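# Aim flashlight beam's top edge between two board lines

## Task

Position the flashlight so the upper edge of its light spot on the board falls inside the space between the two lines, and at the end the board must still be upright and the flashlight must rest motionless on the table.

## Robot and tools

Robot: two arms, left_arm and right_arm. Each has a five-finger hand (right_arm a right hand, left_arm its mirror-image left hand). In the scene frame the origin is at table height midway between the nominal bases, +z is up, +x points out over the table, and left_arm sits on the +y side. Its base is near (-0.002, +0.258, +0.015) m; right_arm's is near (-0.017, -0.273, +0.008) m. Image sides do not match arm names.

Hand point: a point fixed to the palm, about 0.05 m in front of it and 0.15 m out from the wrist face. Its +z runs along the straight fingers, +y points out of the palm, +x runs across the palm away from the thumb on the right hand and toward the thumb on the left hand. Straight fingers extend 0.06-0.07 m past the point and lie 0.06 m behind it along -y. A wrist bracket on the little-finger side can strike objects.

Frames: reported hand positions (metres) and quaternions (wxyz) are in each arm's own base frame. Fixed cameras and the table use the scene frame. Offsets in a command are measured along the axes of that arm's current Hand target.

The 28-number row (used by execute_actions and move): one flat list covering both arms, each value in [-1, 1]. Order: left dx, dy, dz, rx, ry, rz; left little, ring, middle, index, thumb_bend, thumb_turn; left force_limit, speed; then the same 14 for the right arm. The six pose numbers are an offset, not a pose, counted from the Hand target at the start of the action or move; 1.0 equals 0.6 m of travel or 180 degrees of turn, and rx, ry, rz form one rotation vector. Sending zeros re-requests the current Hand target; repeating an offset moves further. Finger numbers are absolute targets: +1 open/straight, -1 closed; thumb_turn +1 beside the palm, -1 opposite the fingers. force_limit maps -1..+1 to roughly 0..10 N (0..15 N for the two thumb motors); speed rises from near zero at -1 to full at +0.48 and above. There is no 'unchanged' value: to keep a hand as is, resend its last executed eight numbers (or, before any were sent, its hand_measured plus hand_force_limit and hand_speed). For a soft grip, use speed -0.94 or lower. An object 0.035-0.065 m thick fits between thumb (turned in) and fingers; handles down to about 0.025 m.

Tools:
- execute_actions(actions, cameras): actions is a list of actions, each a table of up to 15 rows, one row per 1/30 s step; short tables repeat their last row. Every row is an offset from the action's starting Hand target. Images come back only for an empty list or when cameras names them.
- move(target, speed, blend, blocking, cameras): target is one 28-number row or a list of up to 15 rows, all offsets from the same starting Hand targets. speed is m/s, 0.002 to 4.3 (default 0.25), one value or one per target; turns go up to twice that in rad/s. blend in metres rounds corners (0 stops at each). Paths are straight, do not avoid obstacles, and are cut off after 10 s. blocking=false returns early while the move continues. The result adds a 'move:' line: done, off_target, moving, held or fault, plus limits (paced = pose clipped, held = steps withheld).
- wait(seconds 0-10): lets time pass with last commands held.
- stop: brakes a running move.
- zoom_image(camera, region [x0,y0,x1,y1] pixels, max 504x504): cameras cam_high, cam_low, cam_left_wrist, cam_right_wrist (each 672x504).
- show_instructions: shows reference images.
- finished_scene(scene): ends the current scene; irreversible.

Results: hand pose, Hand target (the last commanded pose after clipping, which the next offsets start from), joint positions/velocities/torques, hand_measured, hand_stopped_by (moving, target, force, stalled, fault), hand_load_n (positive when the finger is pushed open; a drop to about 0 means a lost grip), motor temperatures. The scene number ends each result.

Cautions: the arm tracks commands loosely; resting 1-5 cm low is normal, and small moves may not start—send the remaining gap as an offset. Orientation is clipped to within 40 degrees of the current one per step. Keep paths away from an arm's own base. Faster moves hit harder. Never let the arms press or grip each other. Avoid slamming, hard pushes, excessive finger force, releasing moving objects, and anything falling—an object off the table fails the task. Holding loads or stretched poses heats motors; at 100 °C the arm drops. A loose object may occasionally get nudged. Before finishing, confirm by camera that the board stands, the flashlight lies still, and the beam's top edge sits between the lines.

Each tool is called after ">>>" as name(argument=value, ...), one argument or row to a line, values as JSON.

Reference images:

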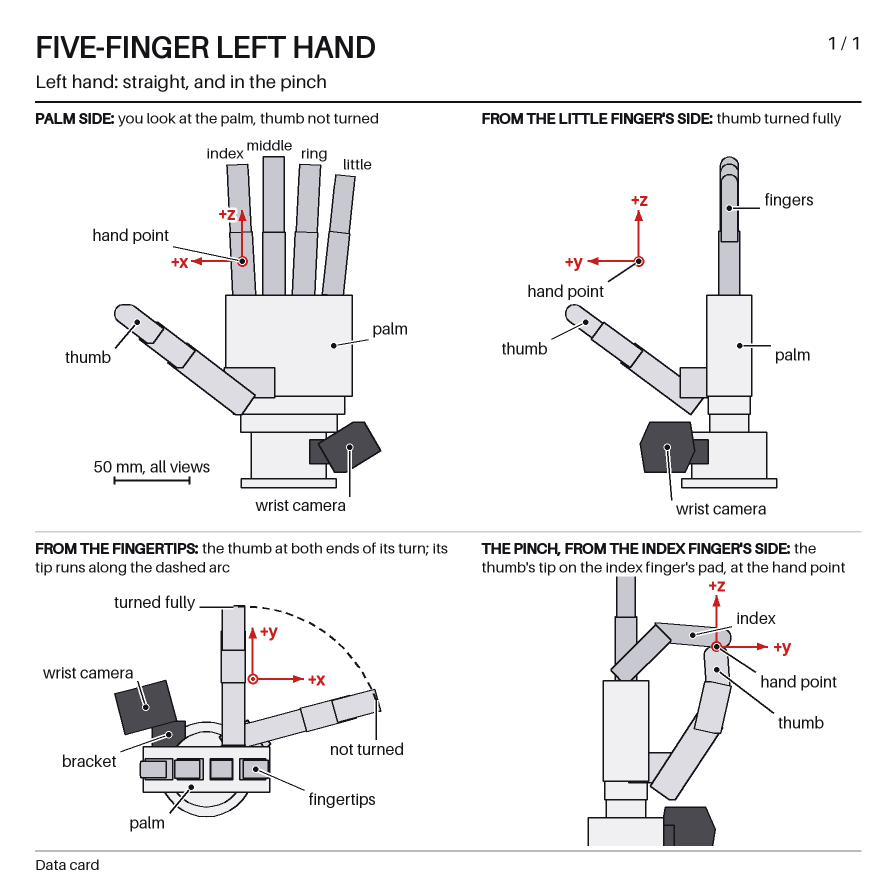

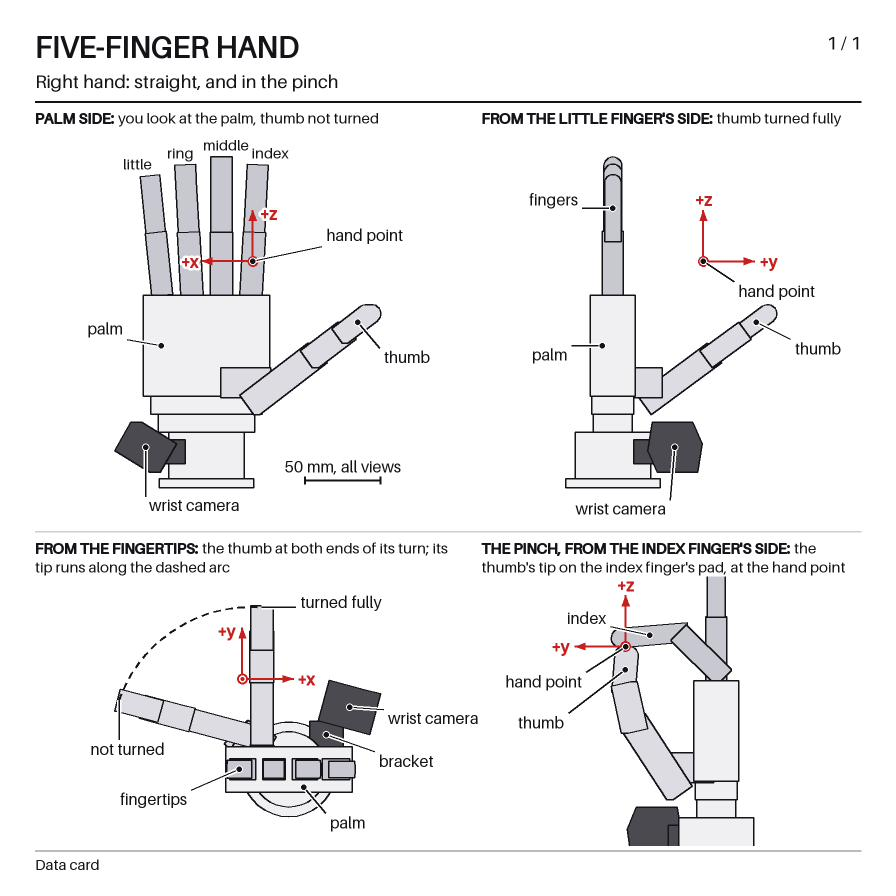

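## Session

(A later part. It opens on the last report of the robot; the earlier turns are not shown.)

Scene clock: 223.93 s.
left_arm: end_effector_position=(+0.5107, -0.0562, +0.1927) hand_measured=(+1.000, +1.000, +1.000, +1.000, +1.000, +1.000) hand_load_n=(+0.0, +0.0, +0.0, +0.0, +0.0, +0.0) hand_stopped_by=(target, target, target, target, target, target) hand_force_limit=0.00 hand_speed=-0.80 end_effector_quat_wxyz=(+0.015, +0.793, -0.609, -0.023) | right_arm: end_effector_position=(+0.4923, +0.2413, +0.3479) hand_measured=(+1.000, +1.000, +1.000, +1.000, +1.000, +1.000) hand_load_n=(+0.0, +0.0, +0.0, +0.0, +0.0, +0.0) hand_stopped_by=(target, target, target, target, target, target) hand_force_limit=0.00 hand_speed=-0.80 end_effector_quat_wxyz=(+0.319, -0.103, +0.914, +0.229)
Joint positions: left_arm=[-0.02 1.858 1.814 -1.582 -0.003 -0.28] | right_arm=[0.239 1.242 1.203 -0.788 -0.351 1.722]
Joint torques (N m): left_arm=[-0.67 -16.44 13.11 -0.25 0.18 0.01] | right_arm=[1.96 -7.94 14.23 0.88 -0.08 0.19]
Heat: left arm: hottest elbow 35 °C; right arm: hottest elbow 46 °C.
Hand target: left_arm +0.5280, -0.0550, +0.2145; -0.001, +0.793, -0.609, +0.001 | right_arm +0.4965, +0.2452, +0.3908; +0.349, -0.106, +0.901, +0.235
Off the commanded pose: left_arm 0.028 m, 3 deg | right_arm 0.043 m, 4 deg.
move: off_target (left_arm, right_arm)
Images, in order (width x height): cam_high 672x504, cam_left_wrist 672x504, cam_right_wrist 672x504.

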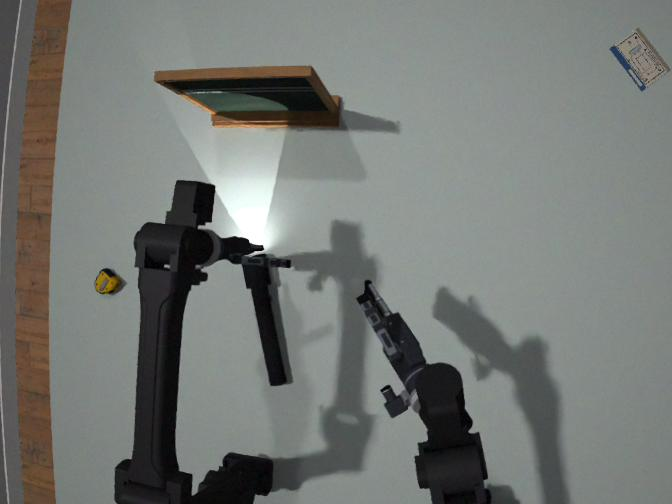

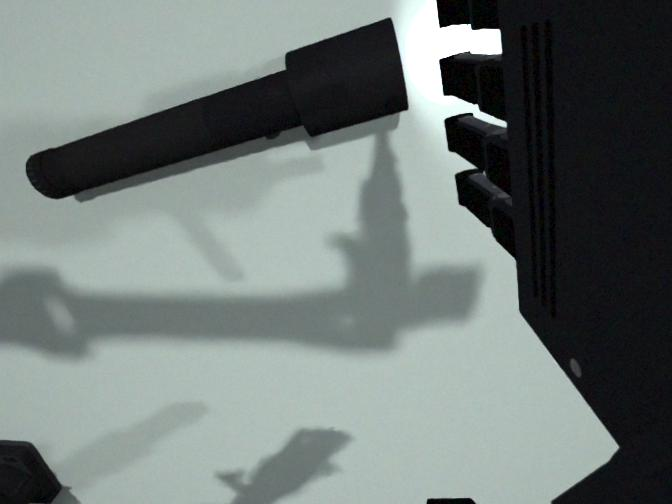

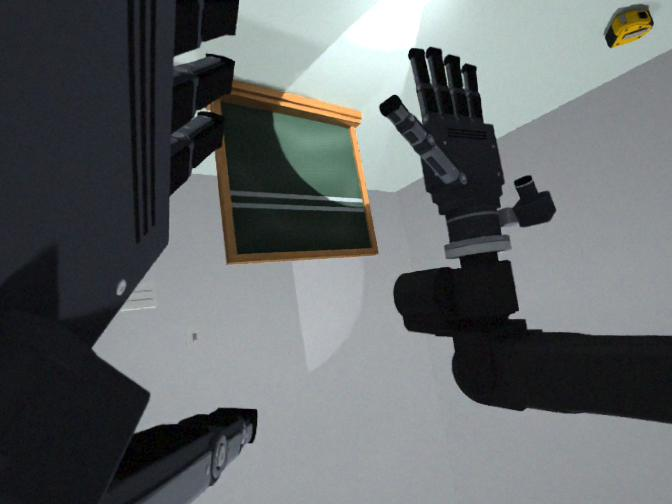

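>>> move(
  target=[-0.16,0.0,0,0,0,0,1,1,1,1,1,1,0,-0.8, 0,0,0,0,0,0,1,1,1,1,1,1,0,-0.8],
  speed=0.25,
  cameras=["cam_high","cam_left_wrist","cam_right_wrist","cam_low"],
)

>>> zoom_image(
  camera="cam_high",
  region=[130, 60, 430, 400],
)

Scene clock: 270.83 s.
left_arm: end_effector_position=(+0.5043, +0.0402, +0.2072) hand_measured=(+1.000, +1.000, +1.000, +1.000, +1.000, +1.000) hand_load_n=(+0.0, +0.0, +0.0, +0.0, +0.0, +0.0) hand_stopped_by=(target, target, target, target, target, target) hand_force_limit=0.00 hand_speed=-0.80 end_effector_quat_wxyz=(+0.006, +0.798, -0.603, -0.008) | right_arm: end_effector_position=(+0.4923, +0.2413, +0.3479) hand_measured=(+1.000, +1.000, +1.000, +1.000, +1.000, +1.000) hand_load_n=(+0.0, +0.0, +0.0, +0.0, +0.0, +0.0) hand_stopped_by=(target, target, target, target, target, target) hand_force_limit=0.00 hand_speed=-0.80 end_effector_quat_wxyz=(+0.319, -0.103, +0.914, +0.229)
Joint positions: left_arm=[0.154 1.828 1.814 -1.577 -0.003 -0.121] | right_arm=[0.239 1.242 1.203 -0.788 -0.351 1.722]
Joint torques (N m): left_arm=[-1.2 -17.79 7.83 0.4 0.19 0.1] | right_arm=[2.08 -8.06 14.24 0.88 -0.11 0.2]
Motor temperatures (°C): left_arm=[31 32 38 30 29 31] | right_arm=[30 31 48 25 26 26]
Heat: left arm: hottest elbow 38 °C; right arm: hottest elbow 48 °C.
Hand target: left_arm +0.5033, +0.0378, +0.2145; -0.001, +0.793, -0.609, +0.000 | right_arm +0.4965, +0.2452, +0.3908; +0.349, -0.106, +0.901, +0.235
Off the commanded pose: left_arm 0.008 m, 2 deg | right_arm 0.043 m, 4 deg.
move: off_target (right_arm)

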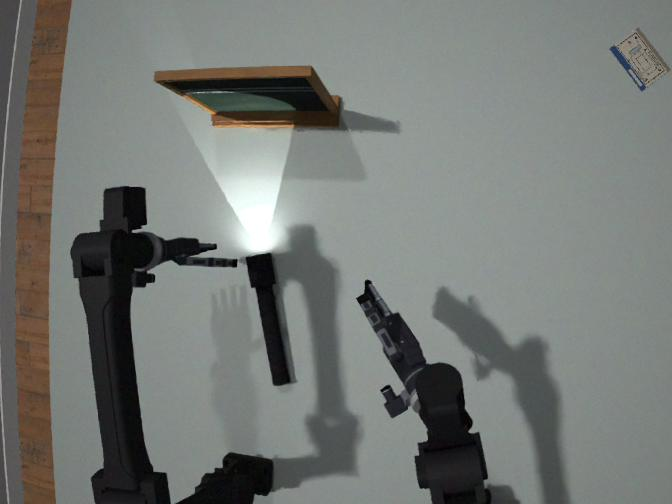

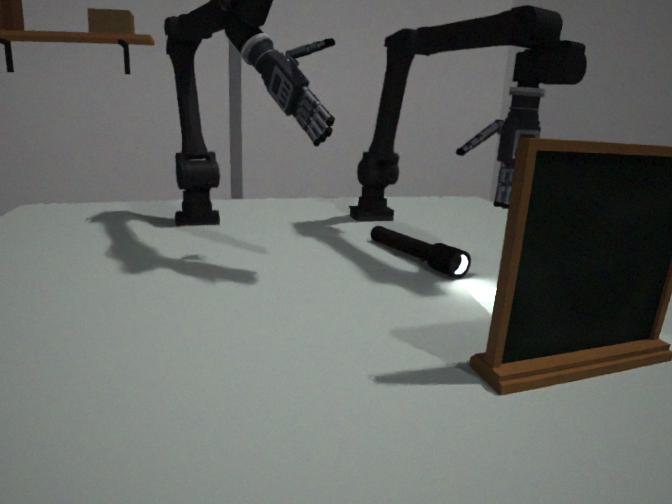

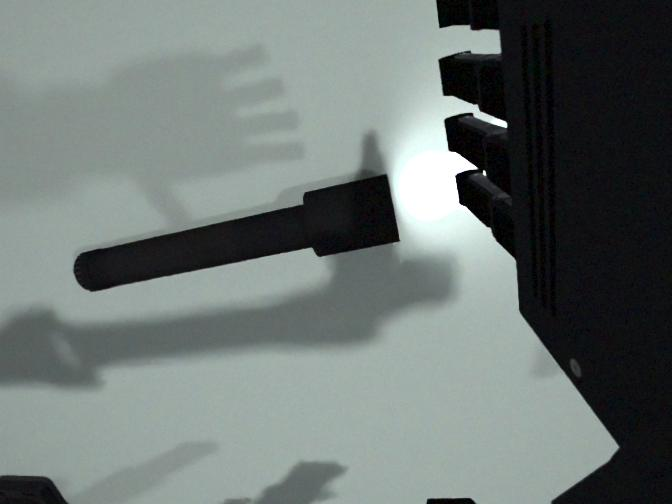

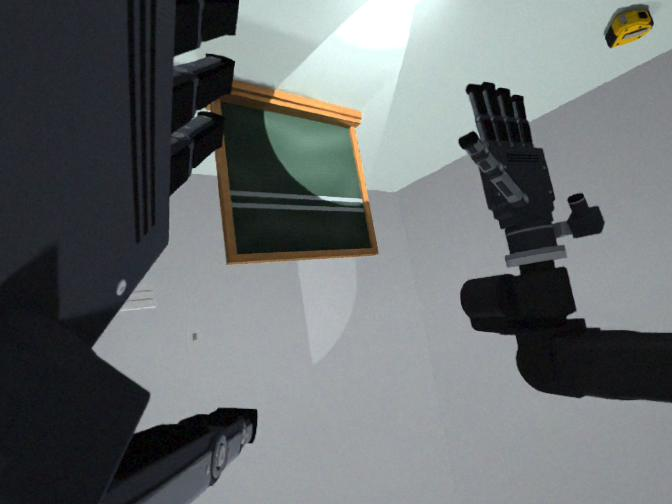

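Scaled by 1.482 from the camera's 672x504 image, which has a finer 960x720 frame.

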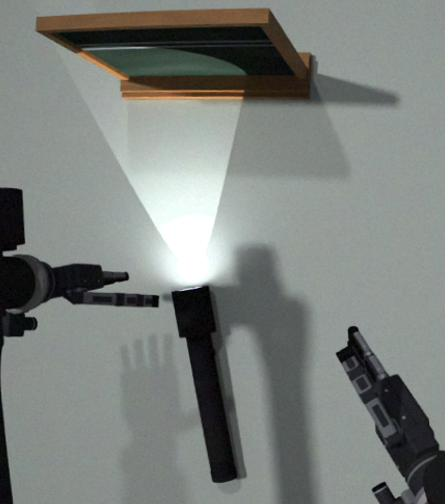

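>>> move(
  target=[
    [-0.055,0.092,0,0,0,0,1,1,1,1,1,1,0,-0.8, 0,0,0,0,0,0,1,1,1,1,1,1,0,-0.8],
    [-0.055,0.092,0.224,0,0,0,1,1,1,1,1,1,0,-0.8, 0,0,0,0,0,0,1,1,1,1,1,1,0,-0.8],
  ],
  speed=0.15,
  cameras=["cam_high","cam_left_wrist","cam_right_wrist","cam_low"],
)

>>> zoom_image(
  camera="cam_high",
  region=[130, 60, 430, 400],
)

Scene clock: 293.70 s.
left_arm: end_effector_position=(+0.4428, +0.0520, +0.0839) hand_measured=(+1.000, +1.000, +1.000, +1.000, +1.000, +1.000) hand_load_n=(+0.0, +0.0, +0.0, +0.0, -0.5, +0.0) hand_stopped_by=(target, target, target, target, target, target) hand_force_limit=0.00 hand_speed=-0.80 end_effector_quat_wxyz=(-0.002, +0.793, -0.609, +0.000) | right_arm: end_effector_position=(+0.4923, +0.2413, +0.3479) hand_measured=(+1.000, +1.000, +1.000, +1.000, +1.000, +1.000) hand_load_n=(+0.0, +0.0, +0.0, +0.0, +0.0, +0.0) hand_stopped_by=(target, target, target, target, target, target) hand_force_limit=0.00 hand_speed=-0.80 end_effector_quat_wxyz=(+0.319, -0.103, +0.914, +0.229)
Joint positions: left_arm=[0.195 1.725 1.344 -1.187 -0.003 -0.067] | right_arm=[0.239 1.242 1.203 -0.788 -0.351 1.722]
Joint torques (N m): left_arm=[-0.26 -13.51 7.12 0.51 0.19 0.07] | right_arm=[2.08 -8.12 14.19 0.94 -0.09 0.21]
Heat: left arm: hottest elbow 36 °C; right arm: hottest elbow 48 °C.
Hand target: left_arm +0.4416, +0.0556, +0.0799; -0.001, +0.793, -0.609, +0.000 | right_arm +0.4965, +0.2452, +0.3908; +0.349, -0.106, +0.901, +0.235
Off the commanded pose: left_arm 0.005 m, 0 deg | right_arm 0.043 m, 4 deg.
move: off_target (right_arm)

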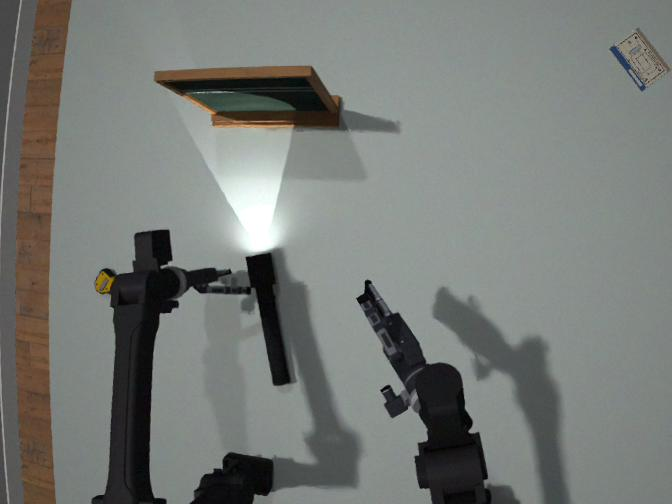

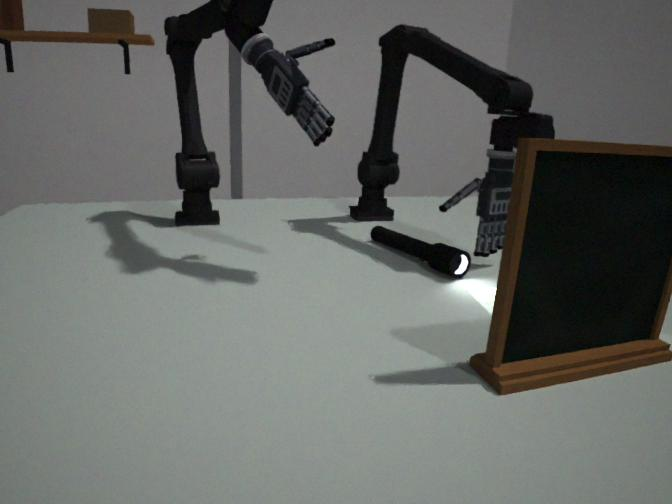

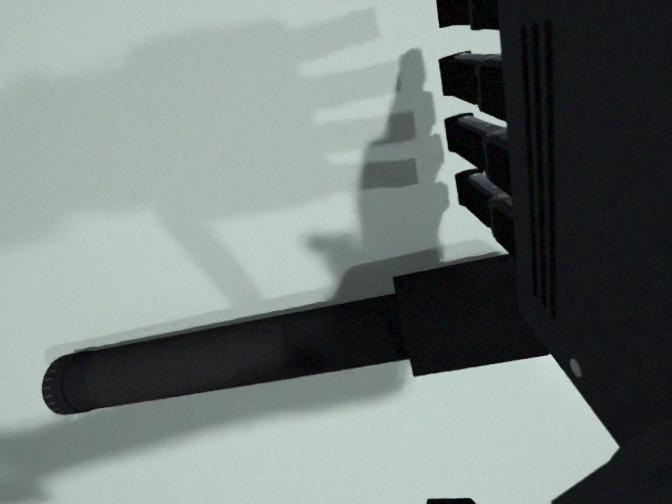

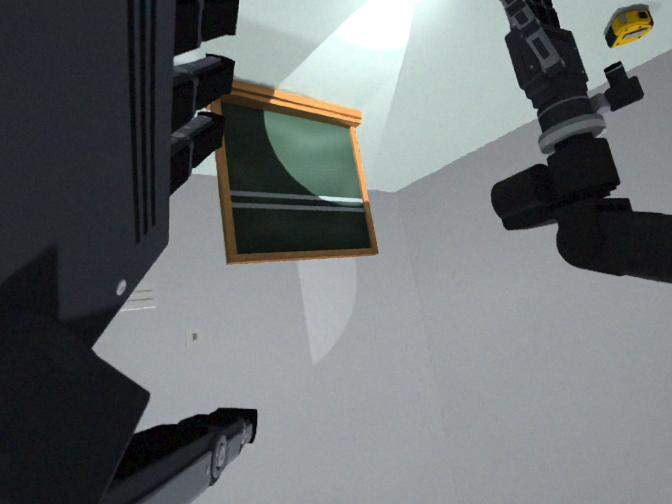

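Scaled by 1.482 from the camera's 672x504 image, which has a finer 960x720 frame.

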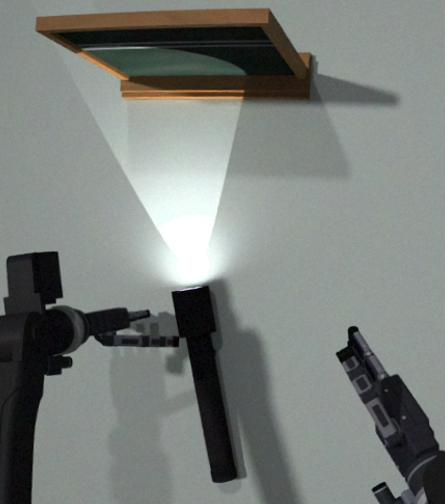

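>>> move(
  target=[0.09,0,0,0,0,0,1,1,1,1,1,1,0,-0.8, 0,0,0,0,0,0,1,1,1,1,1,1,0,-0.8],
  speed=0.05,
  cameras=["cam_high","cam_left_wrist","cam_right_wrist"],
)

Scene clock: 301.67 s.
left_arm: end_effector_position=(+0.4491, +0.0086, +0.0816) hand_measured=(+1.000, +1.000, +1.000, +1.000, +1.000, +1.000) hand_load_n=(+0.0, +0.0, +0.0, +0.0, +0.0, +0.0) hand_stopped_by=(target, target, target, target, target, target) hand_force_limit=0.00 hand_speed=-0.80 end_effector_quat_wxyz=(+0.000, +0.793, -0.609, -0.002) | right_arm: end_effector_position=(+0.4923, +0.2413, +0.3479) hand_measured=(+1.000, +1.000, +1.000, +1.000, +1.000, +1.000) hand_load_n=(+0.0, +0.0, +0.0, +0.0, -0.5, +0.0) hand_stopped_by=(target, target, target, target, target, target) hand_force_limit=0.00 hand_speed=-0.80 end_effector_quat_wxyz=(+0.319, -0.103, +0.914, +0.229)
Joint positions: left_arm=[0.107 1.73 1.344 -1.187 -0.003 -0.154] | right_arm=[0.239 1.242 1.203 -0.788 -0.351 1.722]
Joint torques (N m): left_arm=[-1.73 -12.63 8.64 0.34 0.19 -0.12] | right_arm=[2.2 -8.06 14.19 0.87 -0.09 0.2]
Heat: left arm: hottest elbow 35 °C; right arm: hottest elbow 48 °C.
Hand target: left_arm +0.4555, +0.0033, +0.0800; -0.001, +0.793, -0.609, +0.000 | right_arm +0.4965, +0.2452, +0.3908; +0.349, -0.106, +0.901, +0.235
Off the commanded pose: left_arm 0.008 m, 0 deg | right_arm 0.043 m, 4 deg.
move: off_target (right_arm)
Images, in order (width x height): cam_high 672x504, cam_left_wrist 672x504, cam_right_wrist 672x504.

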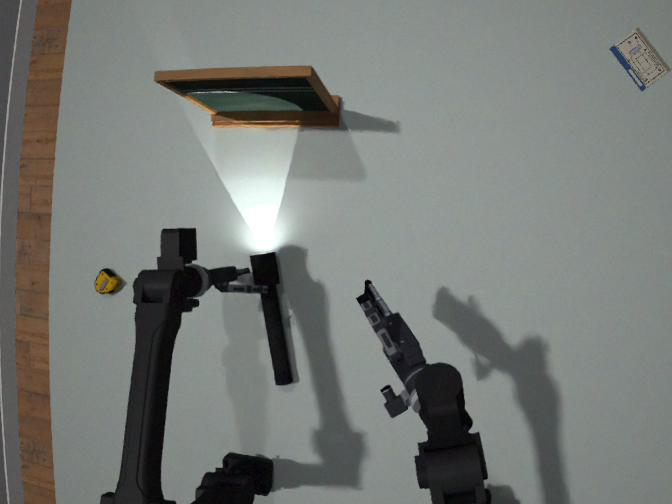

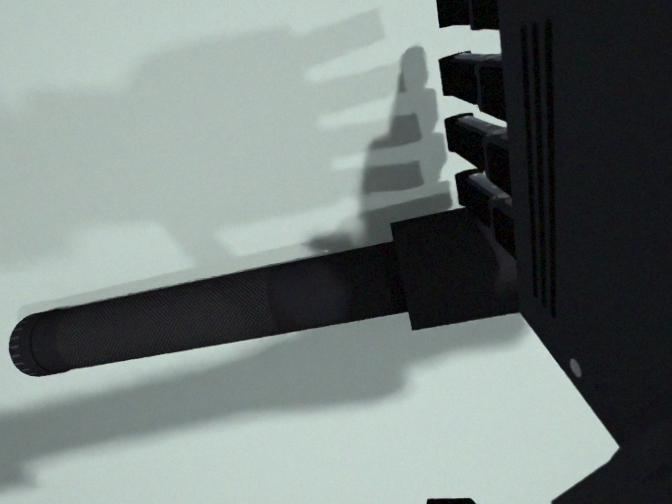

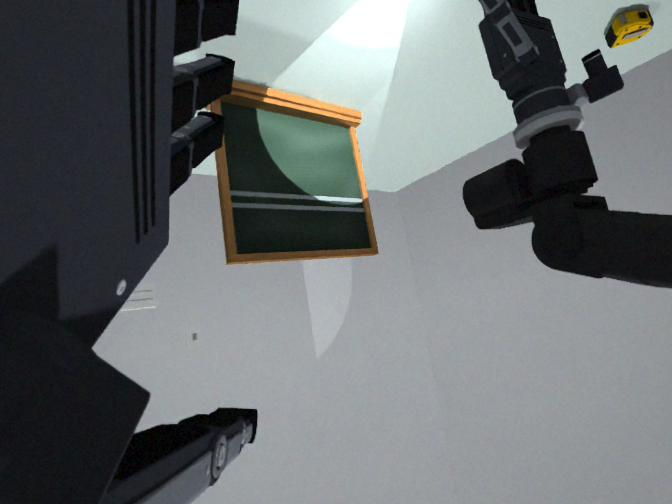

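>>> move(
  target=[0.067,0,0,0,0,0,1,1,1,1,1,1,0,-0.8, 0,0,0,0,0,0,1,1,1,1,1,1,0,-0.8],
  speed=0.05,
  cameras=["cam_high","cam_left_wrist","cam_right_wrist"],
)

Scene clock: 306.23 s.
left_arm: end_effector_position=(+0.4508, -0.0303, +0.0736) hand_measured=(+1.000, +1.000, +1.000, +1.000, +1.000, +1.000) hand_load_n=(+0.0, +0.0, +0.0, +0.0, +0.0, +0.0) hand_stopped_by=(target, target, target, target, target, target) hand_force_limit=0.00 hand_speed=-0.80 end_effector_quat_wxyz=(+0.006, +0.793, -0.609, -0.009) | right_arm: end_effector_position=(+0.4923, +0.2413, +0.3479) hand_measured=(+1.000, +1.000, +1.000, +1.000, +1.000, +1.000) hand_load_n=(+0.0, +0.0, +0.0, +0.0, +0.0, +0.0) hand_stopped_by=(target, target, target, target, target, target) hand_force_limit=0.00 hand_speed=-0.80 end_effector_quat_wxyz=(+0.319, -0.103, +0.914, +0.229)
Joint positions: left_arm=[0.03 1.749 1.344 -1.187 -0.002 -0.231] | right_arm=[0.239 1.242 1.203 -0.788 -0.351 1.722]
Joint torques (N m): left_arm=[-1.61 -12.86 10.47 0.01 0.2 -0.07] | right_arm=[2.37 -7.88 14.28 0.9 -0.11 0.21]
Heat: left arm: hottest elbow 35 °C; right arm: hottest elbow 48 °C.
Hand target: left_arm +0.4659, -0.0355, +0.0799; -0.001, +0.793, -0.609, +0.000 | right_arm +0.4965, +0.2452, +0.3908; +0.349, -0.106, +0.901, +0.235
Off the commanded pose: left_arm 0.017 m, 1 deg | right_arm 0.043 m, 4 deg.
move: off_target (left_arm, right_arm)
Images, in order (width x height): cam_high 672x504, cam_left_wrist 672x504, cam_right_wrist 672x504.

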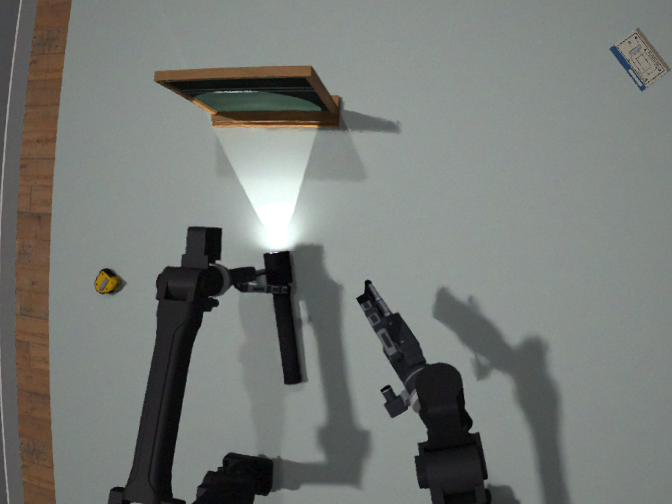

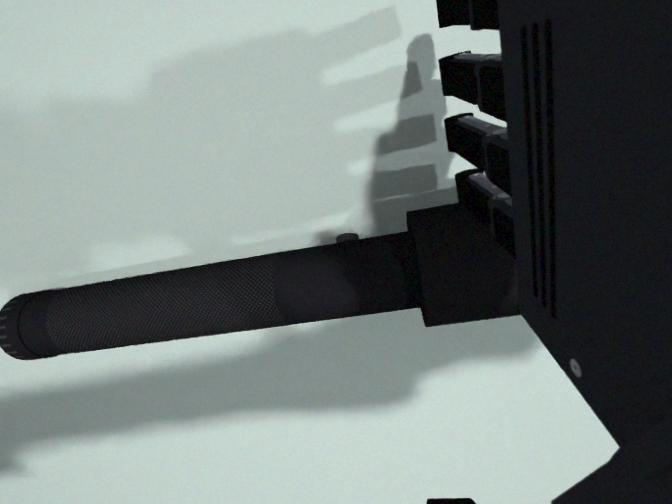

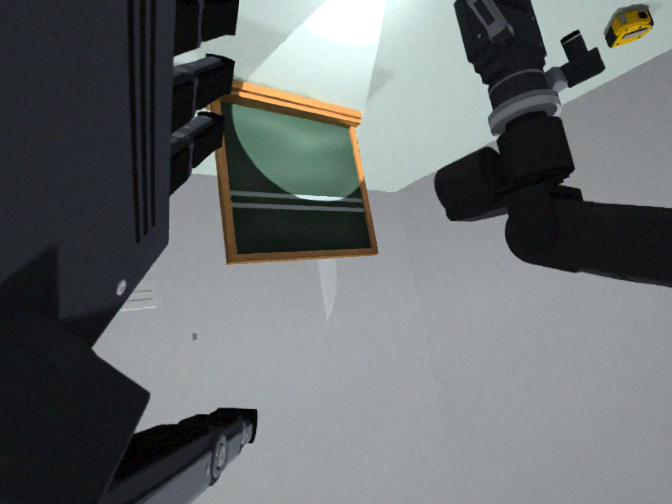

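>>> move(
  target=[
    [-0.067,0,0,0,0,0,1,1,1,1,1,1,0,-0.8, 0,0,0,0,0,0,1,1,1,1,1,1,0,-0.8],
    [-0.067,-0.22,-0.15,0,0,0,1,1,1,1,1,1,0,-0.8, 0,0,0,0,0,0,1,1,1,1,1,1,0,-0.8],
  ],
  speed=[0.1,0.2],
  cameras=["cam_high","cam_left_wrist","cam_right_wrist"],
)

>>> zoom_image(
  camera="cam_right_wrist",
  region=[200, 60, 420, 280],
)

>>> zoom_image(
  camera="cam_high",
  region=[130, 60, 430, 400],
)

Scene clock: 314.13 s.
left_arm: end_effector_position=(+0.5664, +0.0289, +0.1557) hand_measured=(+1.000, +1.000, +1.000, +1.000, +1.000, +1.000) hand_load_n=(+0.0, +0.0, +0.0, +0.5, +0.0, +0.0) hand_stopped_by=(target, target, target, target, target, target) hand_force_limit=0.00 hand_speed=-0.80 end_effector_quat_wxyz=(+0.014, +0.793, -0.610, -0.016) | right_arm: end_effector_position=(+0.4923, +0.2413, +0.3479) hand_measured=(+1.000, +1.000, +1.000, +1.000, +1.000, +1.000) hand_load_n=(+0.0, +0.0, +0.0, +0.0, +0.0, +0.0) hand_stopped_by=(target, target, target, target, target, target) hand_force_limit=0.00 hand_speed=-0.80 end_effector_quat_wxyz=(+0.319, -0.103, +0.914, +0.229)
Joint positions: left_arm=[0.12 2.03 1.982 -1.564 -0.002 -0.14] | right_arm=[0.239 1.242 1.203 -0.788 -0.351 1.722]
Joint torques (N m): left_arm=[-0.09 -17.96 12.97 -0.17 0.17 0.07] | right_arm=[1.85 -8 14.2 0.85 -0.1 0.2]
Heat: left arm: hottest elbow 36 °C; right arm: hottest elbow 48 °C.
Hand target: left_arm +0.5829, +0.0373, +0.1701; -0.001, +0.793, -0.609, +0.000 | right_arm +0.4965, +0.2452, +0.3908; +0.349, -0.106, +0.901, +0.235
Off the commanded pose: left_arm 0.024 m, 2 deg | right_arm 0.043 m, 4 deg.
move: off_target (left_arm, right_arm)
Images, in order (width x height): cam_high 672x504, cam_left_wrist 672x504, cam_right_wrist 672x504.

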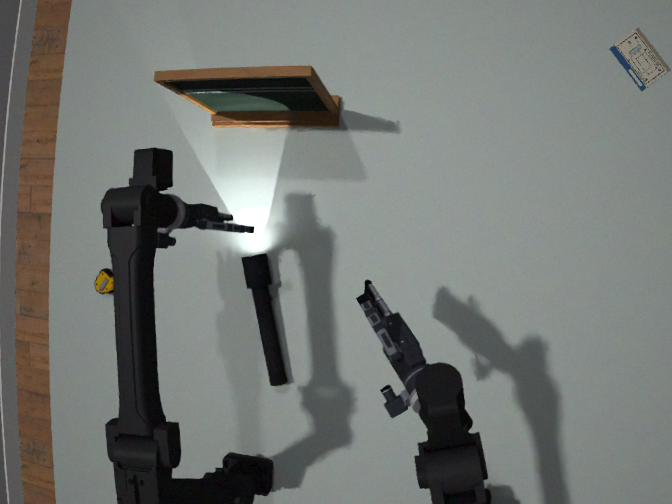

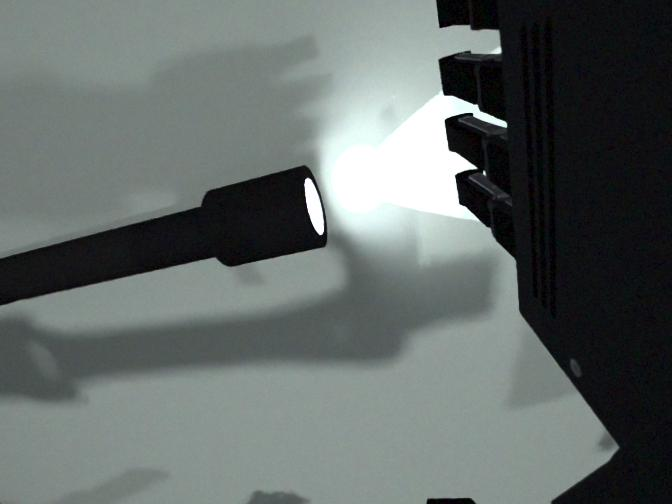

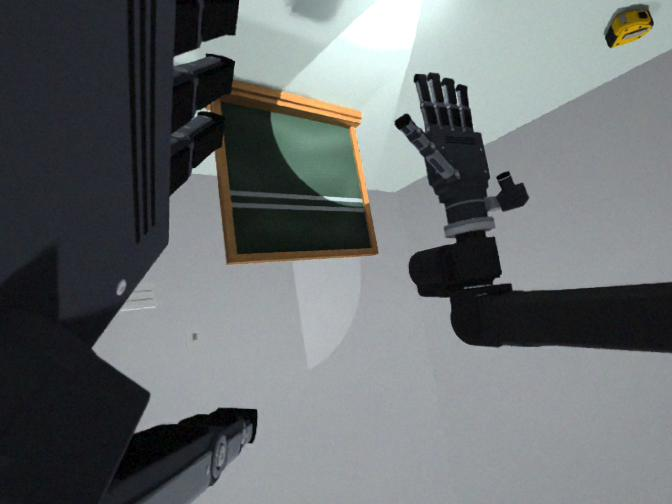

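Scaled by 2.291 from the camera's 672x504 image, which has a finer 960x720 frame.

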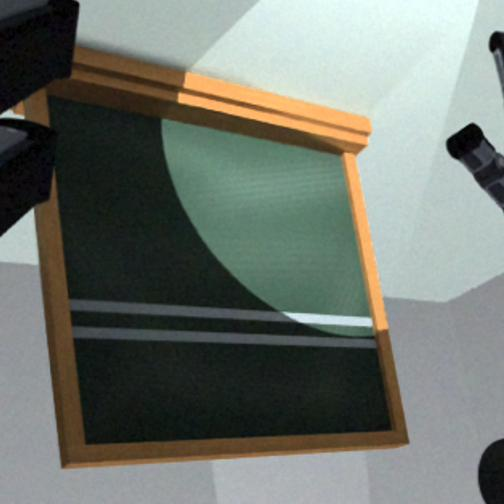

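Scaled by 1.482 from the camera's 672x504 image, which has a finer 960x720 frame.

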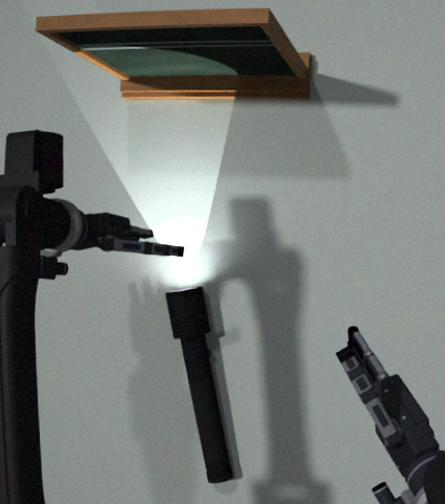

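>>> move(
  target=[
    [-0.6045,0.24,-0.133,0,0,-0.2,1,1,1,1,1,1,0,-0.8, 0,0,0,0,0,-0.47,1,1,1,1,1,-1,0,-0.3],
    [-0.6045,0.24,-0.133,0,0,-0.2,1,1,1,1,1,1,0,-0.8, 0.277,0.2205,0.344,-0.3423,-0.1711,-0.8455,1,1,1,1,1,-1,0,-0.3],
  ],
  speed=0.3,
  cameras=["all"],
)

Scene clock: 379.07 s.
left_arm: end_effector_position=(+0.3416, +0.3386, +0.2265) hand_measured=(+1.000, +1.000, +1.000, +1.000, +1.000, +1.000) hand_load_n=(+0.0, +0.0, +0.0, +0.0, +0.0, +0.0) hand_stopped_by=(target, target, target, target, target, target) hand_force_limit=0.00 hand_speed=-0.80 end_effector_quat_wxyz=(+0.027, +0.943, -0.331, -0.012) | right_arm: end_effector_position=(+0.4349, +0.4491, +0.1819) hand_measured=(+1.000, +1.000, +1.000, +1.000, +1.000, -1.000) hand_load_n=(+0.0, +0.0, +0.0, +0.0, +0.0, +0.5) hand_stopped_by=(target, target, target, target, target, target) hand_force_limit=0.00 hand_speed=-0.30 end_effector_quat_wxyz=(-0.373, +0.915, +0.134, -0.072)
Joint positions: left_arm=[0.851 1.796 1.812 -1.647 -0.002 -0.045] | right_arm=[0.641 1.931 1.856 -1.208 -0.734 -1.109]
Joint torques (N m): left_arm=[-0.56 -16.09 12.97 -0.21 0.2 0.08] | right_arm=[1.55 -13.51 13.14 0.29 -0.42 -0.06]
Heat: left arm: hottest elbow 38 °C; right arm: hottest elbow 49 °C.
Hand target: left_arm +0.3501, +0.3506, +0.2499; -0.001, +0.943, -0.334, +0.001 | right_arm +0.4471, +0.4579, +0.1908; -0.378, +0.913, +0.144, -0.060
Off the commanded pose: left_arm 0.028 m, 4 deg | right_arm 0.017 m, 2 deg.
move: off_target (left_arm, right_arm)

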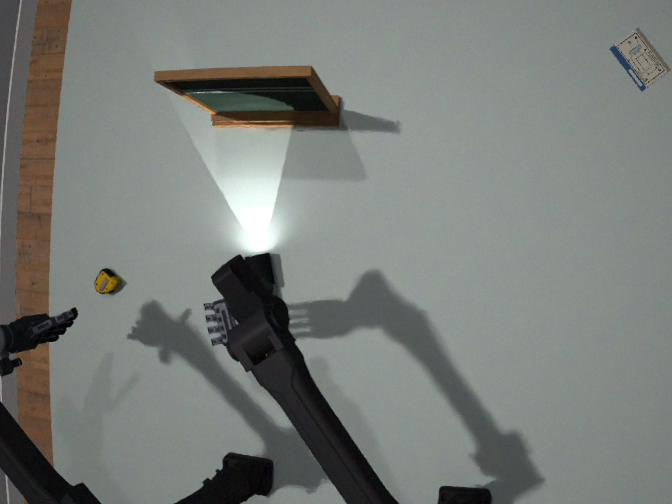

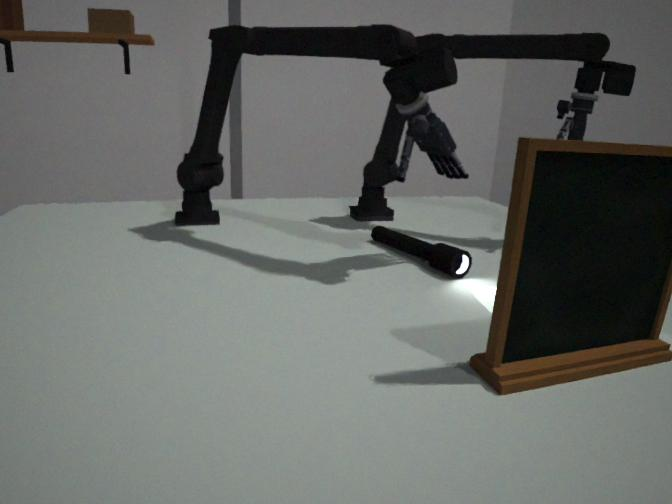

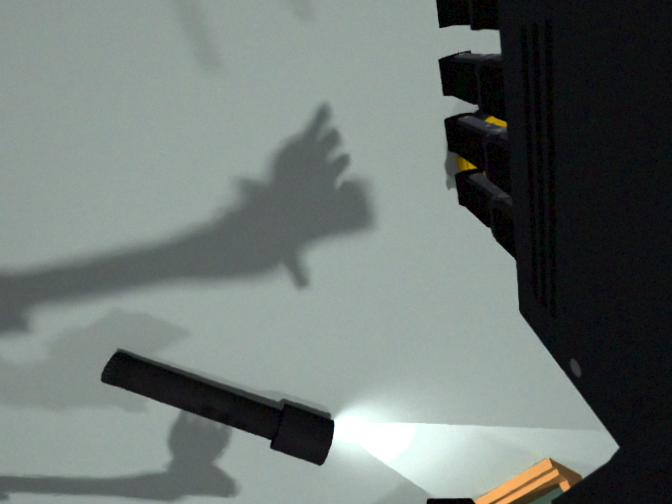

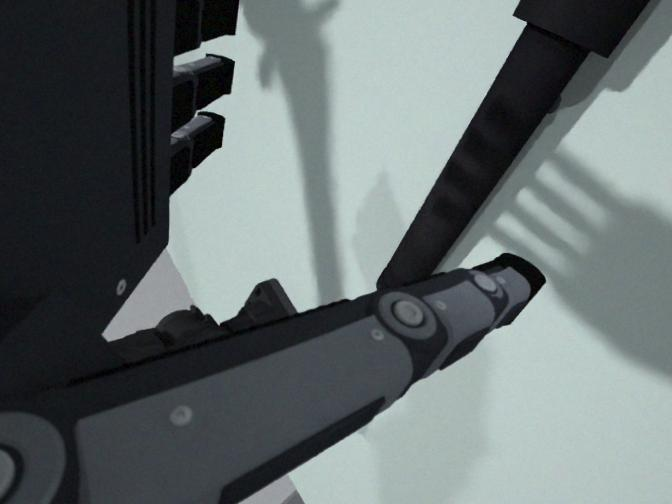

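>>> move(
  target=[0,0,0,0,0,0,1,1,1,1,1,1,0,-0.8, 0.024,0.092,0.12,0,0,0,1,1,1,1,1,-1,0,-0.3],
  speed=0.15,
  cameras=["all"],
)

>>> zoom_image(
  camera="cam_high",
  region=[150, 220, 350, 420],
)

>>> zoom_image(
  camera="cam_low",
  region=[330, 130, 530, 300],
)

Scene clock: 405.27 s.
left_arm: end_effector_position=(+0.3416, +0.3386, +0.2265) hand_measured=(+1.000, +1.000, +1.000, +1.000, +1.000, +1.000) hand_load_n=(+0.0, +0.0, +0.0, +0.0, +0.0, +0.0) hand_stopped_by=(target, target, target, target, target, target) hand_force_limit=0.00 hand_speed=-0.80 end_effector_quat_wxyz=(+0.027, +0.943, -0.331, -0.012) | right_arm: end_effector_position=(+0.4555, +0.4660, +0.1030) hand_measured=(+1.000, +1.000, +1.000, +1.000, +1.000, -1.000) hand_load_n=(+0.0, +0.0, +0.0, +0.0, +0.0, +0.0) hand_stopped_by=(target, target, target, target, target, target) hand_force_limit=0.00 hand_speed=-0.30 end_effector_quat_wxyz=(-0.376, +0.914, +0.138, -0.064)
Joint positions: left_arm=[0.851 1.796 1.812 -1.647 -0.002 -0.045] | right_arm=[0.643 2.028 1.799 -1.035 -0.732 -1.11]
Joint torques (N m): left_arm=[-0.56 -16.09 12.97 -0.23 0.2 0.07] | right_arm=[2.14 -15.21 9.57 1.14 -0.38 0.08]
Heat: left arm: hottest elbow 37 °C; right arm: hottest elbow 46 °C.
Hand target: left_arm +0.3501, +0.3506, +0.2499; -0.001, +0.943, -0.334, +0.001 | right_arm +0.4571, +0.4737, +0.1010; -0.378, +0.913, +0.144, -0.060
Off the commanded pose: left_arm 0.028 m, 4 deg | right_arm 0.008 m, 1 deg.
move: off_target (left_arm)

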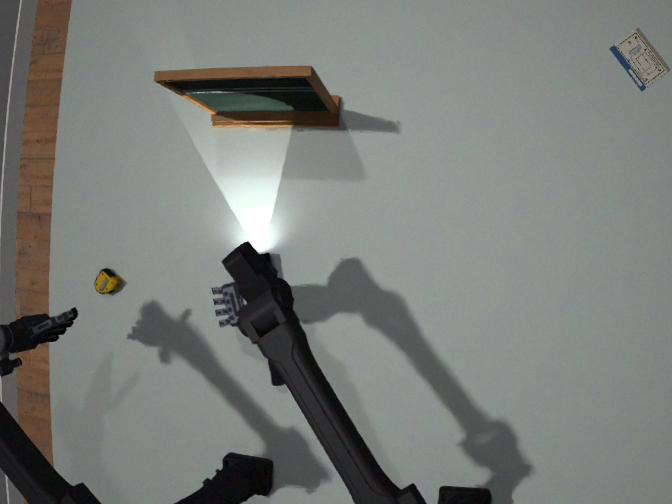

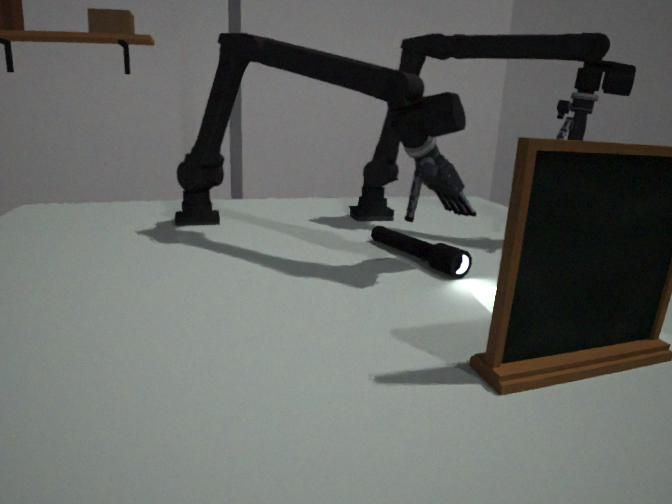

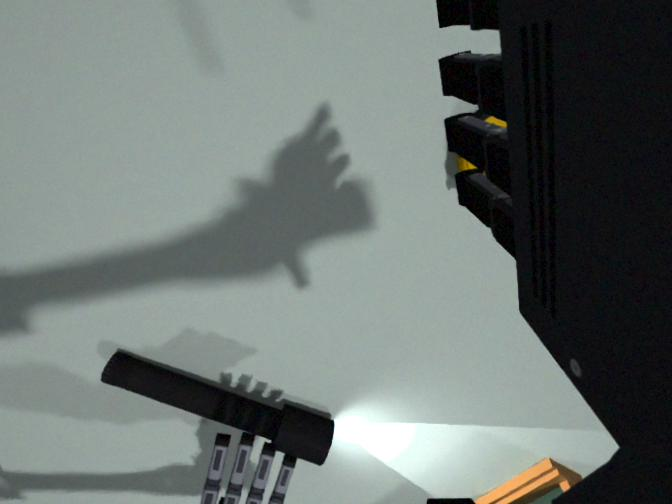

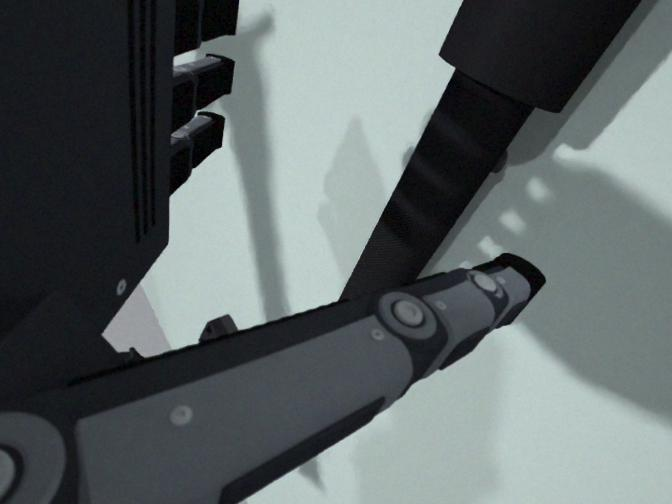

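Scaled by 2.520 from the camera's 672x504 image, which has a finer 960x720 frame.

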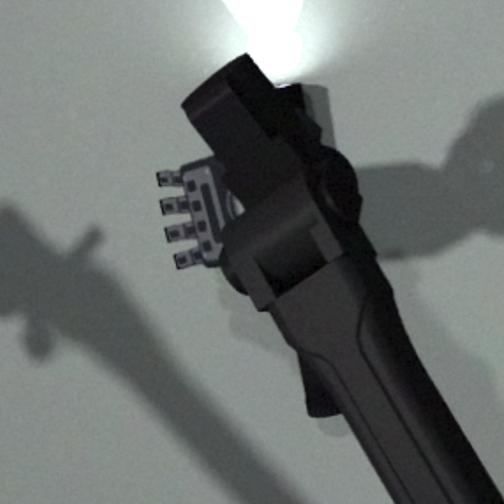

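Scaled by 2.520 from the camera's 672x504 image, which has a finer 960x720 frame.

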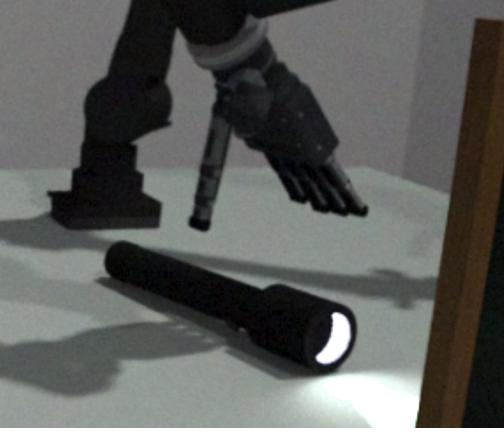

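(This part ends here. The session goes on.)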